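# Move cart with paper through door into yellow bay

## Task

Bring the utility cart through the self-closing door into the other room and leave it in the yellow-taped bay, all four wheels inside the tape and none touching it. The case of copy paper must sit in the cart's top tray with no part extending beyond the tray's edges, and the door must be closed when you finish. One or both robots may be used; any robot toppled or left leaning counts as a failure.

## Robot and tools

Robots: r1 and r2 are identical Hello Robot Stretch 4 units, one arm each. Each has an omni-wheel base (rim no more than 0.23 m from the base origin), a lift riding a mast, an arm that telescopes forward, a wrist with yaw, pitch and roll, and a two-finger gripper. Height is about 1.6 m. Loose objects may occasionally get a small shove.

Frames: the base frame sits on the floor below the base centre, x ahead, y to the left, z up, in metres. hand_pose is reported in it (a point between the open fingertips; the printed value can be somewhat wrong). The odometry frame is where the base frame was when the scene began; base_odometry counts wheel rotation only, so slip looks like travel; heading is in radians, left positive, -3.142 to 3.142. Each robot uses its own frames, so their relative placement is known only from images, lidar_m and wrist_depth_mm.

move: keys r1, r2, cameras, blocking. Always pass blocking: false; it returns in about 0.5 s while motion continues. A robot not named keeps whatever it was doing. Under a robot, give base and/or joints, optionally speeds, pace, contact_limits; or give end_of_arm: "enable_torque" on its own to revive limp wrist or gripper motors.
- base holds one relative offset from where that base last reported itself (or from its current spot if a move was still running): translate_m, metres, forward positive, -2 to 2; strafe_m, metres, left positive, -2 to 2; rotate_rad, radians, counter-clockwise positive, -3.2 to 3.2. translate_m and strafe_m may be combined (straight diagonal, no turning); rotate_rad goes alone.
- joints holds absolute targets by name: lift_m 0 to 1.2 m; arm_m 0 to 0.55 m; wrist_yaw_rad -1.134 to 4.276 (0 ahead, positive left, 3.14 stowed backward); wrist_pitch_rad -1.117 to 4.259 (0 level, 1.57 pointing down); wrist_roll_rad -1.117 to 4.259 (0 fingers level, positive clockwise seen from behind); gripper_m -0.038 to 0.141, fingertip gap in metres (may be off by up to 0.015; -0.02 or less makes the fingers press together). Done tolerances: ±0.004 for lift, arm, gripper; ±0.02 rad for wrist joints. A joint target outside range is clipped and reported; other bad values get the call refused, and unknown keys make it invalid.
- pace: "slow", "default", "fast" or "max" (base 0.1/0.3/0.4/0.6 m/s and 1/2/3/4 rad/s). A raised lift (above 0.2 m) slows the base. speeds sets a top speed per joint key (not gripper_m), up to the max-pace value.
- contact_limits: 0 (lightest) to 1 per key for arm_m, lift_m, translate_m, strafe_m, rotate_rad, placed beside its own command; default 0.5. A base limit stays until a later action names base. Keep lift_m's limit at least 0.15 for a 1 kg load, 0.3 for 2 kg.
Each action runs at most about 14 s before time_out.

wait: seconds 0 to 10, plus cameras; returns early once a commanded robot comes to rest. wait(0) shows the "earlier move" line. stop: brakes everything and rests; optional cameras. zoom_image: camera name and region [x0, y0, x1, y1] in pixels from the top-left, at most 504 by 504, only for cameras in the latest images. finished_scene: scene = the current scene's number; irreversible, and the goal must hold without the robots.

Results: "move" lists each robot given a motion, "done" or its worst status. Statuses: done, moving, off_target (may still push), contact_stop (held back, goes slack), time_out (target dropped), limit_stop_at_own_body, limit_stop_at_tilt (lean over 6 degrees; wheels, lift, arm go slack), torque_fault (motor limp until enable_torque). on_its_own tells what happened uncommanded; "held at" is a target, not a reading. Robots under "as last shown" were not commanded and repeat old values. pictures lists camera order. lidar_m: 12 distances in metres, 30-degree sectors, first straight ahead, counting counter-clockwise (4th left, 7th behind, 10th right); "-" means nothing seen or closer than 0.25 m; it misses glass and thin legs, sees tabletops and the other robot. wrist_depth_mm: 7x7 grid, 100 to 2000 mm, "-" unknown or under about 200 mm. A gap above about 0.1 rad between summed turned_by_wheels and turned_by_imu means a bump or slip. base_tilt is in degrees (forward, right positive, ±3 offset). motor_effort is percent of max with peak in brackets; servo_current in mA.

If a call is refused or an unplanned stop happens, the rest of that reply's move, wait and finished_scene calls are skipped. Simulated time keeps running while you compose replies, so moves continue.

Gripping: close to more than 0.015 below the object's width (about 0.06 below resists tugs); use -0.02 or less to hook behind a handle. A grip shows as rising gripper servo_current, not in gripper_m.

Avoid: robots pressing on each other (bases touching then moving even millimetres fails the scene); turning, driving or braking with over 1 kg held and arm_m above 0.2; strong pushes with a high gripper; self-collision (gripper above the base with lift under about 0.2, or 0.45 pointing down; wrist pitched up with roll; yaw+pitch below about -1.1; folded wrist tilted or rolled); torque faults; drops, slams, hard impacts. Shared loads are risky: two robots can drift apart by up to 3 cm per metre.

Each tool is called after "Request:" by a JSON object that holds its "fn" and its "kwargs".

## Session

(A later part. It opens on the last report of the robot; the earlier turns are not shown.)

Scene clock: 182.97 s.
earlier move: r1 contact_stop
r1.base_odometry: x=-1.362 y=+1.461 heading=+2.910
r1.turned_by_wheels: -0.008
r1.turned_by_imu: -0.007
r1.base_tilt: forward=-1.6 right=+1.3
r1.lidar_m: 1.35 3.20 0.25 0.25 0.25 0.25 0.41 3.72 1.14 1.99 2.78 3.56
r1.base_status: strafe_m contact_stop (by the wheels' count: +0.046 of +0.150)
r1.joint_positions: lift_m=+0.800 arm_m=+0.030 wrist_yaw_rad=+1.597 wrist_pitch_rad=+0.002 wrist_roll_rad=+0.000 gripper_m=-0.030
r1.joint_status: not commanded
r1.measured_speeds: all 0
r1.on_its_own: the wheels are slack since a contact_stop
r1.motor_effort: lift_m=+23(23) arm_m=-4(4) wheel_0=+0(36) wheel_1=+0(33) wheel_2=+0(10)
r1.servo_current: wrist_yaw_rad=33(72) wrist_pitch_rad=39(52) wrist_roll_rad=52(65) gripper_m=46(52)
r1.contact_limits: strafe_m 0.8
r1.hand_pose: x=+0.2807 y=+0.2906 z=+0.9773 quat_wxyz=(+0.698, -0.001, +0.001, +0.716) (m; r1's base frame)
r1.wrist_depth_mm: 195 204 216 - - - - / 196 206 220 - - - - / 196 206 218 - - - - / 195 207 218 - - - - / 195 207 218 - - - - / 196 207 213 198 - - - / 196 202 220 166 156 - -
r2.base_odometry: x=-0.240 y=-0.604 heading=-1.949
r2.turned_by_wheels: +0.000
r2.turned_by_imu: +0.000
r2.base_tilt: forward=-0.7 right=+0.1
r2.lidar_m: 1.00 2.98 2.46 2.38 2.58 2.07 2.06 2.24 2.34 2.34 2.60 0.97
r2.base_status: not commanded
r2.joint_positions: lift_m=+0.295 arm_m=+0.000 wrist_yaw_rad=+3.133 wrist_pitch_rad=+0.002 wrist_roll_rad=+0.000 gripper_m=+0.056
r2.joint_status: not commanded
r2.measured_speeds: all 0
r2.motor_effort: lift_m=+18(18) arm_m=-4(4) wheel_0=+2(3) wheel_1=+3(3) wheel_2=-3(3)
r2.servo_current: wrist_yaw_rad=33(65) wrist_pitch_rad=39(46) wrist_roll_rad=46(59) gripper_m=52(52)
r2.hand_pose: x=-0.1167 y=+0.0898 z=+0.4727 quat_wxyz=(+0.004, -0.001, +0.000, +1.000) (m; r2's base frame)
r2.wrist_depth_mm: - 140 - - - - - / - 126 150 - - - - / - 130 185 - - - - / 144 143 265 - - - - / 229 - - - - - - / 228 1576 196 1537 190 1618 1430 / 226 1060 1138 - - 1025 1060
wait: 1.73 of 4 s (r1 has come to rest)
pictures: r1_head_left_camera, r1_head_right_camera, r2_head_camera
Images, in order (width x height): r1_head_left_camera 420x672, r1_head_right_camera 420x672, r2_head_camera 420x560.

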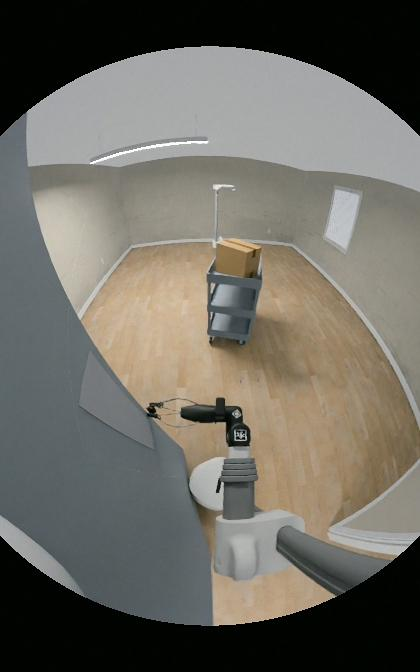

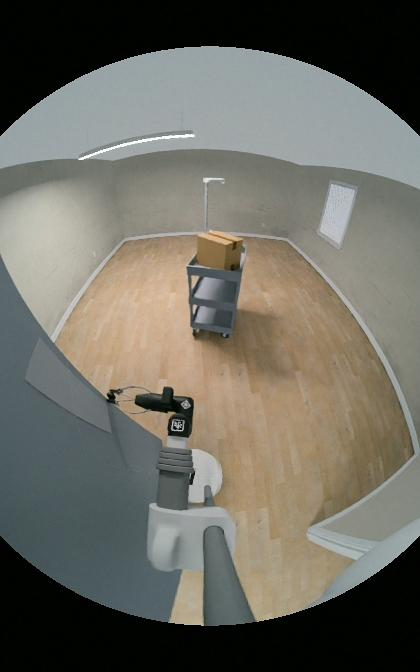

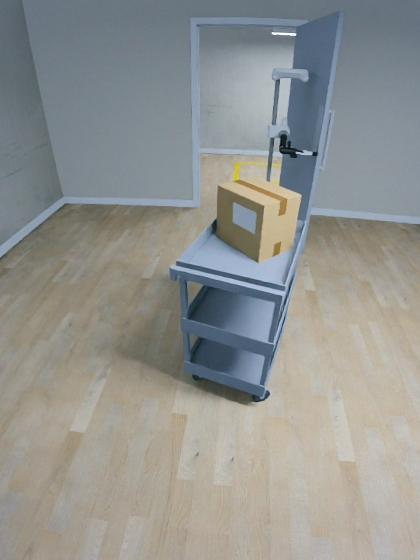

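Request:
{"fn": "move", "kwargs": {"blocking": false, "r1": {"base":{"strafe_m":-0.03},"joints":{"wrist_yaw_rad":0.0},"pace":"slow"}, "cameras": []}}

Request:
{"fn": "wait", "kwargs": {"seconds": 1.2, "cameras": []}}

Request:
{"fn": "move", "kwargs": {"blocking": false, "r1": {"base":{"translate_m":0.3},"pace":"slow"}, "cameras": []}}

Request:
{"fn": "wait", "kwargs": {"seconds": 5, "cameras": []}}

Request:
{"fn": "move", "kwargs": {"blocking": false, "r1": {"base":{"strafe_m":0.16},"joints":{"wrist_yaw_rad":3.09},"pace":"slow","contact_limits":{"strafe_m":0.8}}, "cameras": []}}

Request:
{"fn": "wait", "kwargs": {"seconds": 4, "cameras": ["r1_head_right_camera","r2_head_camera","r1_head_left_camera"]}}

Scene clock: 213.40 s.
move: r1 moving
r1.base_odometry: x=-1.359 y=+1.475 heading=+2.910
r1.turned_by_wheels: +0.000
r1.turned_by_imu: +0.000
r1.base_tilt: forward=-1.6 right=+1.3
r1.lidar_m: 1.34 3.23 0.25 - 0.25 0.25 0.43 3.72 1.13 2.01 2.76 3.52
r1.base_status: strafe_m moving
r1.joint_positions: lift_m=+0.800 arm_m=+0.030 wrist_yaw_rad=+1.190 wrist_pitch_rad=+0.002 wrist_roll_rad=+0.000 gripper_m=-0.030
r1.joint_status: wrist_yaw_rad moving
r1.measured_speeds: translate_m=+0.000 strafe_m=-0.055 rotate_rad=+0.001 lift_m=+0.000 arm_m=+0.000 wrist_yaw_rad=-1.732 wrist_pitch_rad=+0.000 wrist_roll_rad=+0.000
r1.motor_effort: lift_m=+22(23) arm_m=-3(4) wheel_0=+3(3) wheel_1=-2(4) wheel_2=+0(1)
r1.servo_current: wrist_yaw_rad=98(117) wrist_pitch_rad=39(46) wrist_roll_rad=39(59) gripper_m=39(46)
r1.hand_pose: x=+0.3893 y=+0.2352 z=+0.9773 quat_wxyz=(+0.828, -0.001, +0.001, +0.560) (m; r1's base frame)
r1.wrist_depth_mm: 205 224 - - - - - / 209 223 - - - - - / 207 225 - - - - - / 211 224 - - - - - / 207 228 - - - - - / 206 228 186 198 - - - / 210 220 177 183 156 - -
r2: as last shown
r2.base_tilt: forward=-0.7 right=+0.0
r2.lidar_m: 1.00 2.99 2.44 2.37 2.55 2.08 2.03 2.27 2.31 2.33 2.58 1.00
r2.motor_effort: lift_m=+18(18) arm_m=-4(4) wheel_0=+2(2) wheel_1=+3(3) wheel_2=-2(3)
r2.servo_current: wrist_yaw_rad=46(59) wrist_pitch_rad=39(46) wrist_roll_rad=52(59) gripper_m=52(59)
r2.wrist_depth_mm: - 141 - - - - - / - 126 150 - - - - / - 129 185 - - - - / 144 144 265 - - - - / 229 - - - - - - / 227 1618 196 1537 190 1618 1430 / 226 1060 1160 - - 1025 1060
pictures: none
No camera images: "cameras" was empty.

Scene clock: 214.60 s.
earlier move: r1 done
r1.base_odometry: x=-1.355 y=+1.490 heading=+2.910
r1.turned_by_wheels: +0.000
r1.turned_by_imu: +0.000
r1.base_tilt: forward=-1.6 right=+1.3
r1.lidar_m: 1.34 0.38 0.25 - 0.25 0.25 0.43 3.71 1.09 2.00 2.74 3.52
r1.base_status: done
r1.joint_positions: lift_m=+0.800 arm_m=+0.030 wrist_yaw_rad=+0.003 wrist_pitch_rad=+0.002 wrist_roll_rad=+0.000 gripper_m=-0.030
r1.joint_status: all done
r1.measured_speeds: all 0
r1.motor_effort: lift_m=+23(23) arm_m=-4(4) wheel_0=-3(5) wheel_1=-1(4) wheel_2=+0(1)
r1.servo_current: wrist_yaw_rad=52(117) wrist_pitch_rad=46(52) wrist_roll_rad=46(72) gripper_m=46(52)
r1.hand_pose: x=+0.4895 y=-0.0866 z=+0.9773 quat_wxyz=(+1.000, +0.000, +0.001, +0.001) (m; r1's base frame)
r1.wrist_depth_mm: - - - - - - - / - - - - - - - / - - - - - - - / - - - 1229 - - - / - - - 1205 - - - / - - 209 198 - - - / - - 174 145 156 - -
r2.base_odometry: x=-0.240 y=-0.604 heading=-1.949
r2.turned_by_wheels: +0.000
r2.turned_by_imu: +0.000
r2.base_tilt: forward=-0.6 right=+0.1
r2.lidar_m: 0.98 2.98 2.45 2.38 2.54 2.06 2.04 2.24 2.35 2.33 2.58 0.99
r2.base_status: not commanded
r2.joint_positions: lift_m=+0.295 arm_m=+0.000 wrist_yaw_rad=+3.133 wrist_pitch_rad=+0.002 wrist_roll_rad=+0.000 gripper_m=+0.056
r2.joint_status: not commanded
r2.measured_speeds: all 0
r2.motor_effort: lift_m=+18(18) arm_m=-4(4) wheel_0=+2(2) wheel_1=+3(3) wheel_2=-3(3)
r2.servo_current: wrist_yaw_rad=52(59) wrist_pitch_rad=46(46) wrist_roll_rad=46(65) gripper_m=46(59)
r2.hand_pose: x=-0.1167 y=+0.0898 z=+0.4727 quat_wxyz=(+0.004, -0.001, +0.000, +1.000) (m; r2's base frame)
r2.wrist_depth_mm: - 141 - - - - - / - 127 151 - - - - / - 130 184 - - - - / 144 143 265 - - - - / 229 - - - - - - / 226 1537 196 1618 190 1618 1464 / 226 1078 1182 - - 1042 1060
wait: 1.20 s; at rest by 1.17 s
pictures: none
No camera images: "cameras" was empty.

Scene clock: 215.10 s.
move: r1 moving
r1.base_odometry: x=-1.367 y=+1.493 heading=+2.910
r1.turned_by_wheels: +0.000
r1.turned_by_imu: +0.001
r1.base_tilt: forward=-1.6 right=+1.3
r1.lidar_m: 1.33 3.27 0.25 - 0.25 0.25 0.46 3.73 1.08 2.05 2.72 3.47
r1.base_status: translate_m moving
r1.joint_positions: lift_m=+0.800 arm_m=+0.030 wrist_yaw_rad=+0.003 wrist_pitch_rad=+0.002 wrist_roll_rad=+0.000 gripper_m=-0.030
r1.joint_status: not commanded
r1.measured_speeds: translate_m=+0.048 strafe_m=+0.000 rotate_rad=-0.002 lift_m=+0.000 arm_m=+0.000 wrist_yaw_rad=+0.000 wrist_pitch_rad=+0.000 wrist_roll_rad=+0.000
r1.motor_effort: lift_m=+22(23) arm_m=-3(4) wheel_0=+3(4) wheel_1=+10(10) wheel_2=-4(5)
r1.servo_current: wrist_yaw_rad=59(59) wrist_pitch_rad=46(52) wrist_roll_rad=65(65) gripper_m=46(46)
r1.hand_pose: x=+0.4895 y=-0.0866 z=+0.9773 quat_wxyz=(+1.000, +0.000, +0.001, +0.001) (m; r1's base frame)
r1.wrist_depth_mm: - - - - - - - / - - - - - - - / - - - - - - - / - - - 1255 - - - / - - - 1182 - - - / - - 208 198 - - - / - - 175 145 156 - -
r2: as last shown
r2.base_tilt: forward=-0.7 right=+0.0
r2.lidar_m: 0.98 3.02 2.46 2.38 2.56 2.07 2.05 2.26 2.36 2.32 2.59 0.97
r2.servo_current: wrist_yaw_rad=46(59) wrist_pitch_rad=46(46) wrist_roll_rad=46(52) gripper_m=46(52)
r2.wrist_depth_mm: - 141 - - - - - / - 126 151 - - - - / - 130 184 - - - - / 144 144 264 - - - - / 229 - - - - - - / 228 1576 195 1537 190 1618 1499 / 225 1060 1138 - - 1025 1060
pictures: none
No camera images: "cameras" was empty.

Scene clock: 218.90 s.
earlier move: r1 done
r1.base_odometry: x=-1.647 y=+1.559 heading=+2.910
r1.turned_by_wheels: +0.000
r1.turned_by_imu: +0.000
r1.base_tilt: forward=-1.6 right=+1.2
r1.lidar_m: 1.05 3.28 2.20 2.03 0.25 0.25 0.50 1.31 1.29 2.69 2.68 3.51
r1.base_status: done
r1.joint_positions: lift_m=+0.800 arm_m=+0.030 wrist_yaw_rad=+0.003 wrist_pitch_rad=+0.002 wrist_roll_rad=+0.000 gripper_m=-0.030
r1.joint_status: not commanded
r1.measured_speeds: all 0
r1.motor_effort: lift_m=+22(23) arm_m=-3(4) wheel_0=+0(6) wheel_1=+7(11) wheel_2=-2(6)
r1.servo_current: wrist_yaw_rad=46(78) wrist_pitch_rad=46(52) wrist_roll_rad=52(65) gripper_m=46(52)
r1.hand_pose: x=+0.4895 y=-0.0866 z=+0.9773 quat_wxyz=(+1.000, +0.000, +0.001, +0.001) (m; r1's base frame)
r1.wrist_depth_mm: - - - - - - - / - - - - - - - / - - - - - - - / - - - 891 - - - / - - 1025 891 - - - / - - 183 198 - - - / - - 167 146 156 - -
r2.base_odometry: x=-0.240 y=-0.604 heading=-1.949
r2.turned_by_wheels: +0.000
r2.turned_by_imu: +0.001
r2.base_tilt: forward=-0.6 right=+0.0
r2.lidar_m: 0.99 3.00 2.46 2.38 2.56 2.07 2.04 2.28 2.37 2.30 2.58 0.98
r2.base_status: not commanded
r2.joint_positions: lift_m=+0.295 arm_m=+0.000 wrist_yaw_rad=+3.133 wrist_pitch_rad=+0.002 wrist_roll_rad=+0.000 gripper_m=+0.056
r2.joint_status: not commanded
r2.measured_speeds: all 0
r2.motor_effort: lift_m=+18(18) arm_m=-4(4) wheel_0=+2(2) wheel_1=+3(4) wheel_2=-2(3)
r2.servo_current: wrist_yaw_rad=52(65) wrist_pitch_rad=33(46) wrist_roll_rad=52(59) gripper_m=52(59)
r2.hand_pose: x=-0.1167 y=+0.0898 z=+0.4727 quat_wxyz=(+0.004, -0.001, +0.000, +1.000) (m; r2's base frame)
r2.wrist_depth_mm: - 141 - - - - - / - 126 151 - - - - / - 129 185 - - - - / 144 143 264 - - - - / 230 - - - - - - / 229 1537 196 1537 190 1618 1464 / 226 1060 1118 - - 1042 1060
wait: 3.80 of 5 s (r1 has come to rest)
pictures: none
No camera images: "cameras" was empty.

Scene clock: 219.40 s.
move: r1 moving
r1.base_odometry: x=-1.650 y=+1.545 heading=+2.910
r1.turned_by_wheels: +0.000
r1.turned_by_imu: +0.000
r1.base_tilt: forward=-1.6 right=+1.3
r1.lidar_m: 1.06 3.25 2.18 2.02 0.25 0.25 0.51 1.32 1.33 2.70 2.74 3.49
r1.base_status: strafe_m moving
r1.joint_positions: lift_m=+0.800 arm_m=+0.030 wrist_yaw_rad=+0.410 wrist_pitch_rad=+0.002 wrist_roll_rad=+0.000 gripper_m=-0.030
r1.joint_status: wrist_yaw_rad moving
r1.measured_speeds: translate_m=+0.000 strafe_m=+0.055 rotate_rad=-0.001 lift_m=+0.000 arm_m=+0.000 wrist_yaw_rad=+1.731 wrist_pitch_rad=+0.000 wrist_roll_rad=+0.000
r1.motor_effort: lift_m=+22(23) arm_m=-4(4) wheel_0=-10(11) wheel_1=+10(13) wheel_2=+0(2)
r1.servo_current: wrist_yaw_rad=117(117) wrist_pitch_rad=46(46) wrist_roll_rad=52(52) gripper_m=39(46)
r1.contact_limits: strafe_m 0.8
r1.hand_pose: x=+0.5002 y=+0.0348 z=+0.9773 quat_wxyz=(+0.979, +0.000, +0.001, +0.204) (m; r1's base frame)
r1.wrist_depth_mm: - - - - - - - / - - - - - - - / - - - - - - - / - - - - 946 788 - / - - - - 931 798 - / - - - 199 171 - - / - - 183 182 148 - -
r2: as last shown
r2.turned_by_imu: +0.000
r2.base_tilt: forward=-0.7 right=+0.1
r2.lidar_m: 0.98 3.01 2.42 2.37 2.56 2.05 2.05 2.26 2.36 2.34 2.54 0.96
r2.motor_effort: lift_m=+18(18) arm_m=-4(4) wheel_0=+2(2) wheel_1=+3(3) wheel_2=-3(3)
r2.servo_current: wrist_yaw_rad=39(52) wrist_pitch_rad=46(46) wrist_roll_rad=39(52) gripper_m=52(52)
r2.wrist_depth_mm: - 141 - - - - - / - 126 151 - - - - / - 129 185 - - - - / 144 144 263 - - - - / 229 - - - - - - / 229 1576 196 1576 190 1618 1464 / 226 1078 1160 - - 1042 1060
pictures: none
No camera images: "cameras" was empty.

Scene clock: 221.77 s.
earlier move: r1 done
r1.base_odometry: x=-1.683 y=+1.405 heading=+2.911
r1.turned_by_wheels: +0.001
r1.turned_by_imu: -0.023
r1.base_tilt: forward=-1.6 right=+1.3
r1.lidar_m: 1.07 3.15 2.07 1.89 1.94 0.25 0.41 4.02 1.40 2.73 2.85 1.07
r1.base_status: done
r1.joint_positions: lift_m=+0.800 arm_m=+0.030 wrist_yaw_rad=+3.088 wrist_pitch_rad=+0.002 wrist_roll_rad=+0.000 gripper_m=-0.030
r1.joint_status: all done
r1.measured_speeds: all 0
r1.motor_effort: lift_m=+22(23) arm_m=+4(4) wheel_0=-31(33) wheel_1=+33(35) wheel_2=+9(15)
r1.servo_current: wrist_yaw_rad=46(130) wrist_pitch_rad=39(52) wrist_roll_rad=59(65) gripper_m=46(59)
r1.contact_limits: strafe_m 0.8
r1.hand_pose: x=-0.0824 y=+0.1028 z=+0.9773 quat_wxyz=(+0.027, -0.001, +0.000, +1.000) (m; r1's base frame)
r1.wrist_depth_mm: - 167 - 424 270 206 - / 111 168 - 427 271 200 202 / 115 163 224 427 272 202 201 / 143 168 281 430 274 202 - / - - - 402 273 202 202 / - - 187 198 236 201 - / - - 176 377 177 196 -
r2.base_odometry: x=-0.240 y=-0.604 heading=-1.949
r2.turned_by_wheels: +0.000
r2.turned_by_imu: +0.000
r2.base_tilt: forward=-0.6 right=+0.1
r2.lidar_m: 0.96 3.01 2.43 2.37 2.54 2.07 2.05 2.28 2.35 2.34 2.55 0.98
r2.base_status: not commanded
r2.joint_positions: lift_m=+0.295 arm_m=+0.000 wrist_yaw_rad=+3.133 wrist_pitch_rad=+0.002 wrist_roll_rad=+0.000 gripper_m=+0.056
r2.joint_status: not commanded
r2.measured_speeds: all 0
r2.motor_effort: lift_m=+18(18) arm_m=-4(4) wheel_0=+2(2) wheel_1=+3(4) wheel_2=-3(3)
r2.servo_current: wrist_yaw_rad=46(59) wrist_pitch_rad=46(52) wrist_roll_rad=39(65) gripper_m=52(52)
r2.hand_pose: x=-0.1167 y=+0.0898 z=+0.4727 quat_wxyz=(+0.004, -0.001, +0.000, +1.000) (m; r2's base frame)
r2.wrist_depth_mm: - 141 - - - - - / - 126 151 - - - - / - 129 185 - - - - / 144 143 265 - - - - / 229 - - - - - - / 228 1537 196 1537 190 1576 1464 / 226 1060 1138 - - 1008 1078
wait: 2.37 of 4 s (r1 has come to rest)
pictures: r1_head_left_camera, r1_head_right_camera, r2_head_camera
Images, in order (width x height): r1_head_left_camera 420x672, r1_head_right_camera 420x672, r2_head_camera 420x560.

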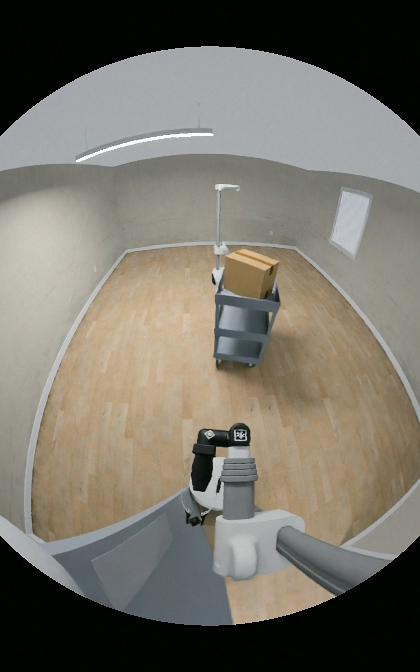

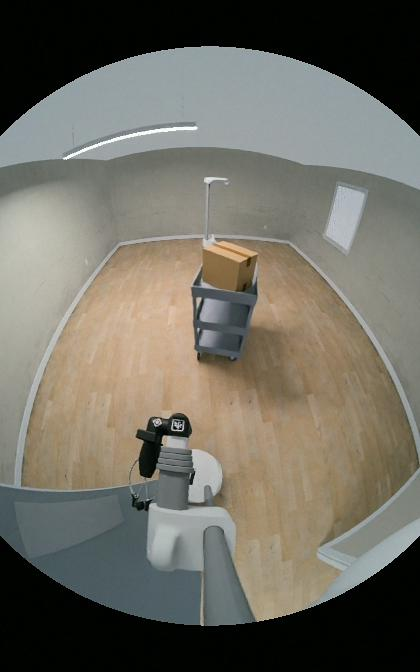

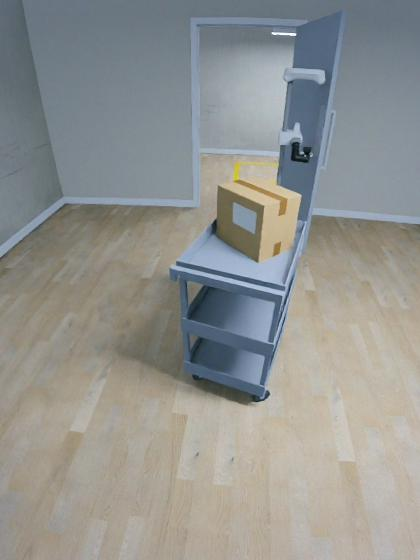

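Request:
{"fn": "move", "kwargs": {"blocking": false, "r2": {"base":{"rotate_rad":-0.17},"joints":{"wrist_yaw_rad":0,"lift_m":0.65,"gripper_m":0.1}}, "cameras": []}}

Request:
{"fn": "wait", "kwargs": {"seconds": 1.5, "cameras": []}}

Request:
{"fn": "wait", "kwargs": {"seconds": 1.5, "cameras": ["r2_head_camera","r2_wrist_camera"]}}

Scene clock: 236.50 s.
move: r2 moving
r1: as last shown
r1.turned_by_wheels: +0.000
r1.turned_by_imu: +0.000
r1.lidar_m: 1.08 3.16 2.09 1.91 1.94 0.25 0.40 4.02 1.38 2.74 2.83 1.08
r1.motor_effort: lift_m=+22(22) arm_m=+4(4) wheel_0=-31(31) wheel_1=+33(33) wheel_2=+9(9)
r1.servo_current: wrist_yaw_rad=46(72) wrist_pitch_rad=46(46) wrist_roll_rad=65(65) gripper_m=33(52)
r1.contact_limits: strafe_m 0.8
r1.wrist_depth_mm: - 167 - 424 268 206 - / 111 168 - 427 271 199 201 / 115 163 224 430 273 202 201 / 143 168 279 430 273 202 - / - - - 402 274 202 202 / - - 187 198 236 202 - / - - 177 351 177 196 -
r2.base_odometry: x=-0.240 y=-0.604 heading=-2.111
r2.turned_by_wheels: -0.163
r2.turned_by_imu: -0.158
r2.base_tilt: forward=-0.6 right=+0.1
r2.lidar_m: 0.98 3.47 2.54 2.38 2.48 2.16 2.06 2.14 2.41 2.30 2.42 3.29
r2.base_status: rotate_rad moving
r2.joint_positions: lift_m=+0.333 arm_m=+0.000 wrist_yaw_rad=+2.569 wrist_pitch_rad=+0.002 wrist_roll_rad=+0.000 gripper_m=+0.075
r2.joint_status: lift_m moving; wrist_yaw_rad moving; gripper_m moving
r2.measured_speeds: translate_m=+0.003 strafe_m=+0.001 rotate_rad=-0.192 lift_m=+0.146 arm_m=+0.000 wrist_yaw_rad=-1.746 wrist_pitch_rad=+0.000 wrist_roll_rad=+0.000
r2.motor_effort: lift_m=+24(25) arm_m=-4(4) wheel_0=+2(8) wheel_1=+3(9) wheel_2=+5(9)
r2.servo_current: wrist_yaw_rad=143(143) wrist_pitch_rad=39(39) wrist_roll_rad=52(52) gripper_m=72(104)
r2.hand_pose: x=-0.0240 y=+0.2298 z=+0.5104 quat_wxyz=(+0.283, -0.001, +0.000, +0.959) (m; r2's base frame)
r2.wrist_depth_mm: - - - - - - - / - - - - - - - / 245 - - - - - - / - - - - - - - / - - - - - - - / 1499 1661 191 1661 196 1708 1537 / 1205 1138 1182 - 1182 1078 1138
pictures: none
No camera images: "cameras" was empty.

Scene clock: 238.00 s.
earlier move: r2 moving
r1.base_odometry: x=-1.683 y=+1.405 heading=+2.911
r1.turned_by_wheels: +0.000
r1.turned_by_imu: +0.000
r1.base_tilt: forward=-1.6 right=+1.3
r1.lidar_m: 1.06 3.17 2.07 1.90 1.93 0.25 0.40 4.01 1.40 2.73 2.84 1.09
r1.base_status: not commanded
r1.joint_positions: lift_m=+0.800 arm_m=+0.030 wrist_yaw_rad=+3.088 wrist_pitch_rad=+0.002 wrist_roll_rad=+0.000 gripper_m=-0.030
r1.joint_status: not commanded
r1.measured_speeds: all 0
r1.motor_effort: lift_m=+22(22) arm_m=+4(4) wheel_0=-31(32) wheel_1=+33(33) wheel_2=+9(9)
r1.servo_current: wrist_yaw_rad=46(72) wrist_pitch_rad=39(52) wrist_roll_rad=52(72) gripper_m=52(52)
r1.contact_limits: strafe_m 0.8
r1.hand_pose: x=-0.0824 y=+0.1028 z=+0.9773 quat_wxyz=(+0.027, -0.001, +0.000, +1.000) (m; r1's base frame)
r1.wrist_depth_mm: - 167 - 424 270 206 - / 111 167 - 430 271 200 202 / 115 163 224 430 271 202 201 / 143 168 281 430 272 202 - / - - - 402 274 202 202 / - - 187 198 237 202 - / - - 177 349 177 196 -
r2.base_odometry: x=-0.240 y=-0.604 heading=-2.118
r2.turned_by_wheels: -0.006
r2.turned_by_imu: -0.006
r2.base_tilt: forward=-0.7 right=+0.1
r2.lidar_m: 0.96 1.11 2.54 2.38 2.48 2.15 2.05 2.14 2.41 2.31 2.43 3.29
r2.base_status: done
r2.joint_positions: lift_m=+0.645 arm_m=+0.000 wrist_yaw_rad=+0.015 wrist_pitch_rad=+0.002 wrist_roll_rad=+0.000 gripper_m=+0.100
r2.joint_status: lift_m moving; wrist_yaw_rad moving; the others done
r2.measured_speeds: translate_m=+0.000 strafe_m=+0.000 rotate_rad=-0.001 lift_m=+0.059 arm_m=+0.000 wrist_yaw_rad=-0.614 wrist_pitch_rad=+0.000 wrist_roll_rad=+0.000
r2.motor_effort: lift_m=+21(25) arm_m=-4(4) wheel_0=+4(8) wheel_1=+2(9) wheel_2=+6(9)
r2.servo_current: wrist_yaw_rad=59(143) wrist_pitch_rad=39(46) wrist_roll_rad=46(65) gripper_m=52(104)
r2.hand_pose: x=+0.4606 y=-0.0830 z=+0.8226 quat_wxyz=(+1.000, +0.000, +0.001, +0.008) (m; r2's base frame)
r2.wrist_depth_mm: - - - - - - - / - - - - - - - / - - - 1098 - - - / - - - 1118 - - - / - - - - - - - / - - 188 - 194 - - / 1808 1756 1576 - 1863 1708 1708
wait: 1.50 s; no rest
pictures: none
No camera images: "cameras" was empty.

Scene clock: 238.47 s.
earlier move: r2 done
r1.base_odometry: x=-1.683 y=+1.405 heading=+2.911
r1.turned_by_wheels: +0.000
r1.turned_by_imu: +0.000
r1.base_tilt: forward=-1.6 right=+1.3
r1.lidar_m: 1.07 3.16 2.07 1.91 1.96 0.25 0.37 4.01 1.37 2.72 2.83 1.09
r1.base_status: not commanded
r1.joint_positions: lift_m=+0.800 arm_m=+0.030 wrist_yaw_rad=+3.088 wrist_pitch_rad=+0.002 wrist_roll_rad=+0.000 gripper_m=-0.030
r1.joint_status: not commanded
r1.measured_speeds: all 0
r1.motor_effort: lift_m=+22(22) arm_m=+4(4) wheel_0=-31(32) wheel_1=+33(33) wheel_2=+9(9)
r1.servo_current: wrist_yaw_rad=46(72) wrist_pitch_rad=33(52) wrist_roll_rad=33(72) gripper_m=46(52)
r1.contact_limits: strafe_m 0.8
r1.hand_pose: x=-0.0824 y=+0.1028 z=+0.9773 quat_wxyz=(+0.027, -0.001, +0.000, +1.000) (m; r1's base frame)
r1.wrist_depth_mm: - 167 - 421 270 206 - / 111 167 - 427 272 200 201 / 115 163 224 427 271 202 201 / 143 169 282 430 273 202 - / - - - 404 273 201 203 / - - 186 198 236 201 - / - - 177 351 177 196 -
r2.base_odometry: x=-0.240 y=-0.604 heading=-2.118
r2.turned_by_wheels: +0.000
r2.turned_by_imu: +0.000
r2.base_tilt: forward=-0.7 right=+0.1
r2.lidar_m: 0.99 1.12 2.53 2.37 2.47 2.15 2.04 2.13 2.43 2.32 2.43 3.31
r2.base_status: done
r2.joint_positions: lift_m=+0.650 arm_m=+0.000 wrist_yaw_rad=+0.003 wrist_pitch_rad=+0.002 wrist_roll_rad=+0.000 gripper_m=+0.100
r2.joint_status: all done
r2.measured_speeds: all 0
r2.motor_effort: lift_m=+21(25) arm_m=-4(4) wheel_0=+4(8) wheel_1=+3(9) wheel_2=+6(9)
r2.servo_current: wrist_yaw_rad=46(143) wrist_pitch_rad=46(46) wrist_roll_rad=52(65) gripper_m=46(104)
r2.hand_pose: x=+0.4596 y=-0.0866 z=+0.8275 quat_wxyz=(+1.000, +0.000, +0.001, +0.001) (m; r2's base frame)
r2.wrist_depth_mm: - - - - - - - / - - - - - - - / - - - 1098 - - - / - - - 1078 - - - / - - - - - - - / - - 187 162 191 - - / 1808 1808 946 - 1863 1756 1756
wait: 0.47 of 1.5 s (r2 has come to rest)
pictures: r2_head_camera, r2_wrist_camera
Images, in order (width x height): r2_head_camera 420x560, r2_wrist_camera 616x392.

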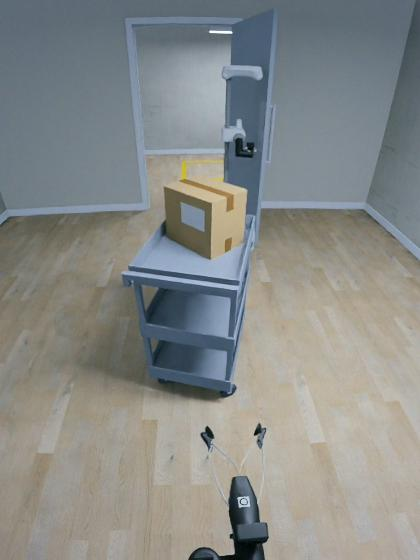

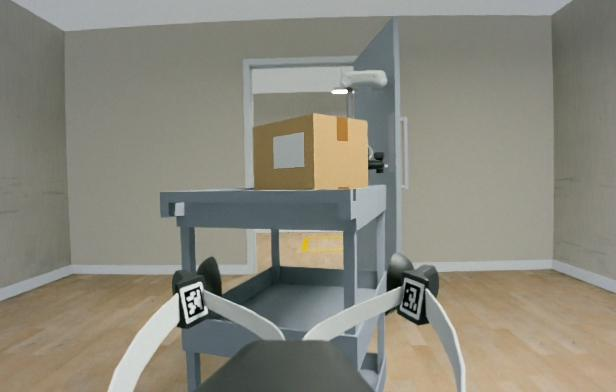

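Request:
{"fn": "zoom_image", "kwargs": {"camera": "r2_wrist_camera", "region": [130, 90, 430, 390]}}

Request:
{"fn": "zoom_image", "kwargs": {"camera": "r2_head_camera", "region": [100, 160, 270, 420]}}

Scaled by 1.680.

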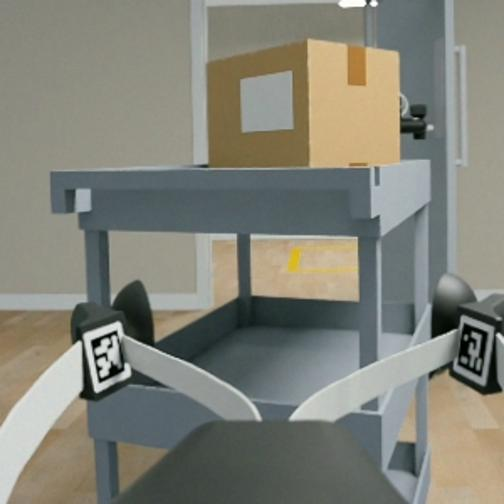

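Scaled by 1.938 from the camera's 420x560 image, which has a finer 1200x1600 frame.

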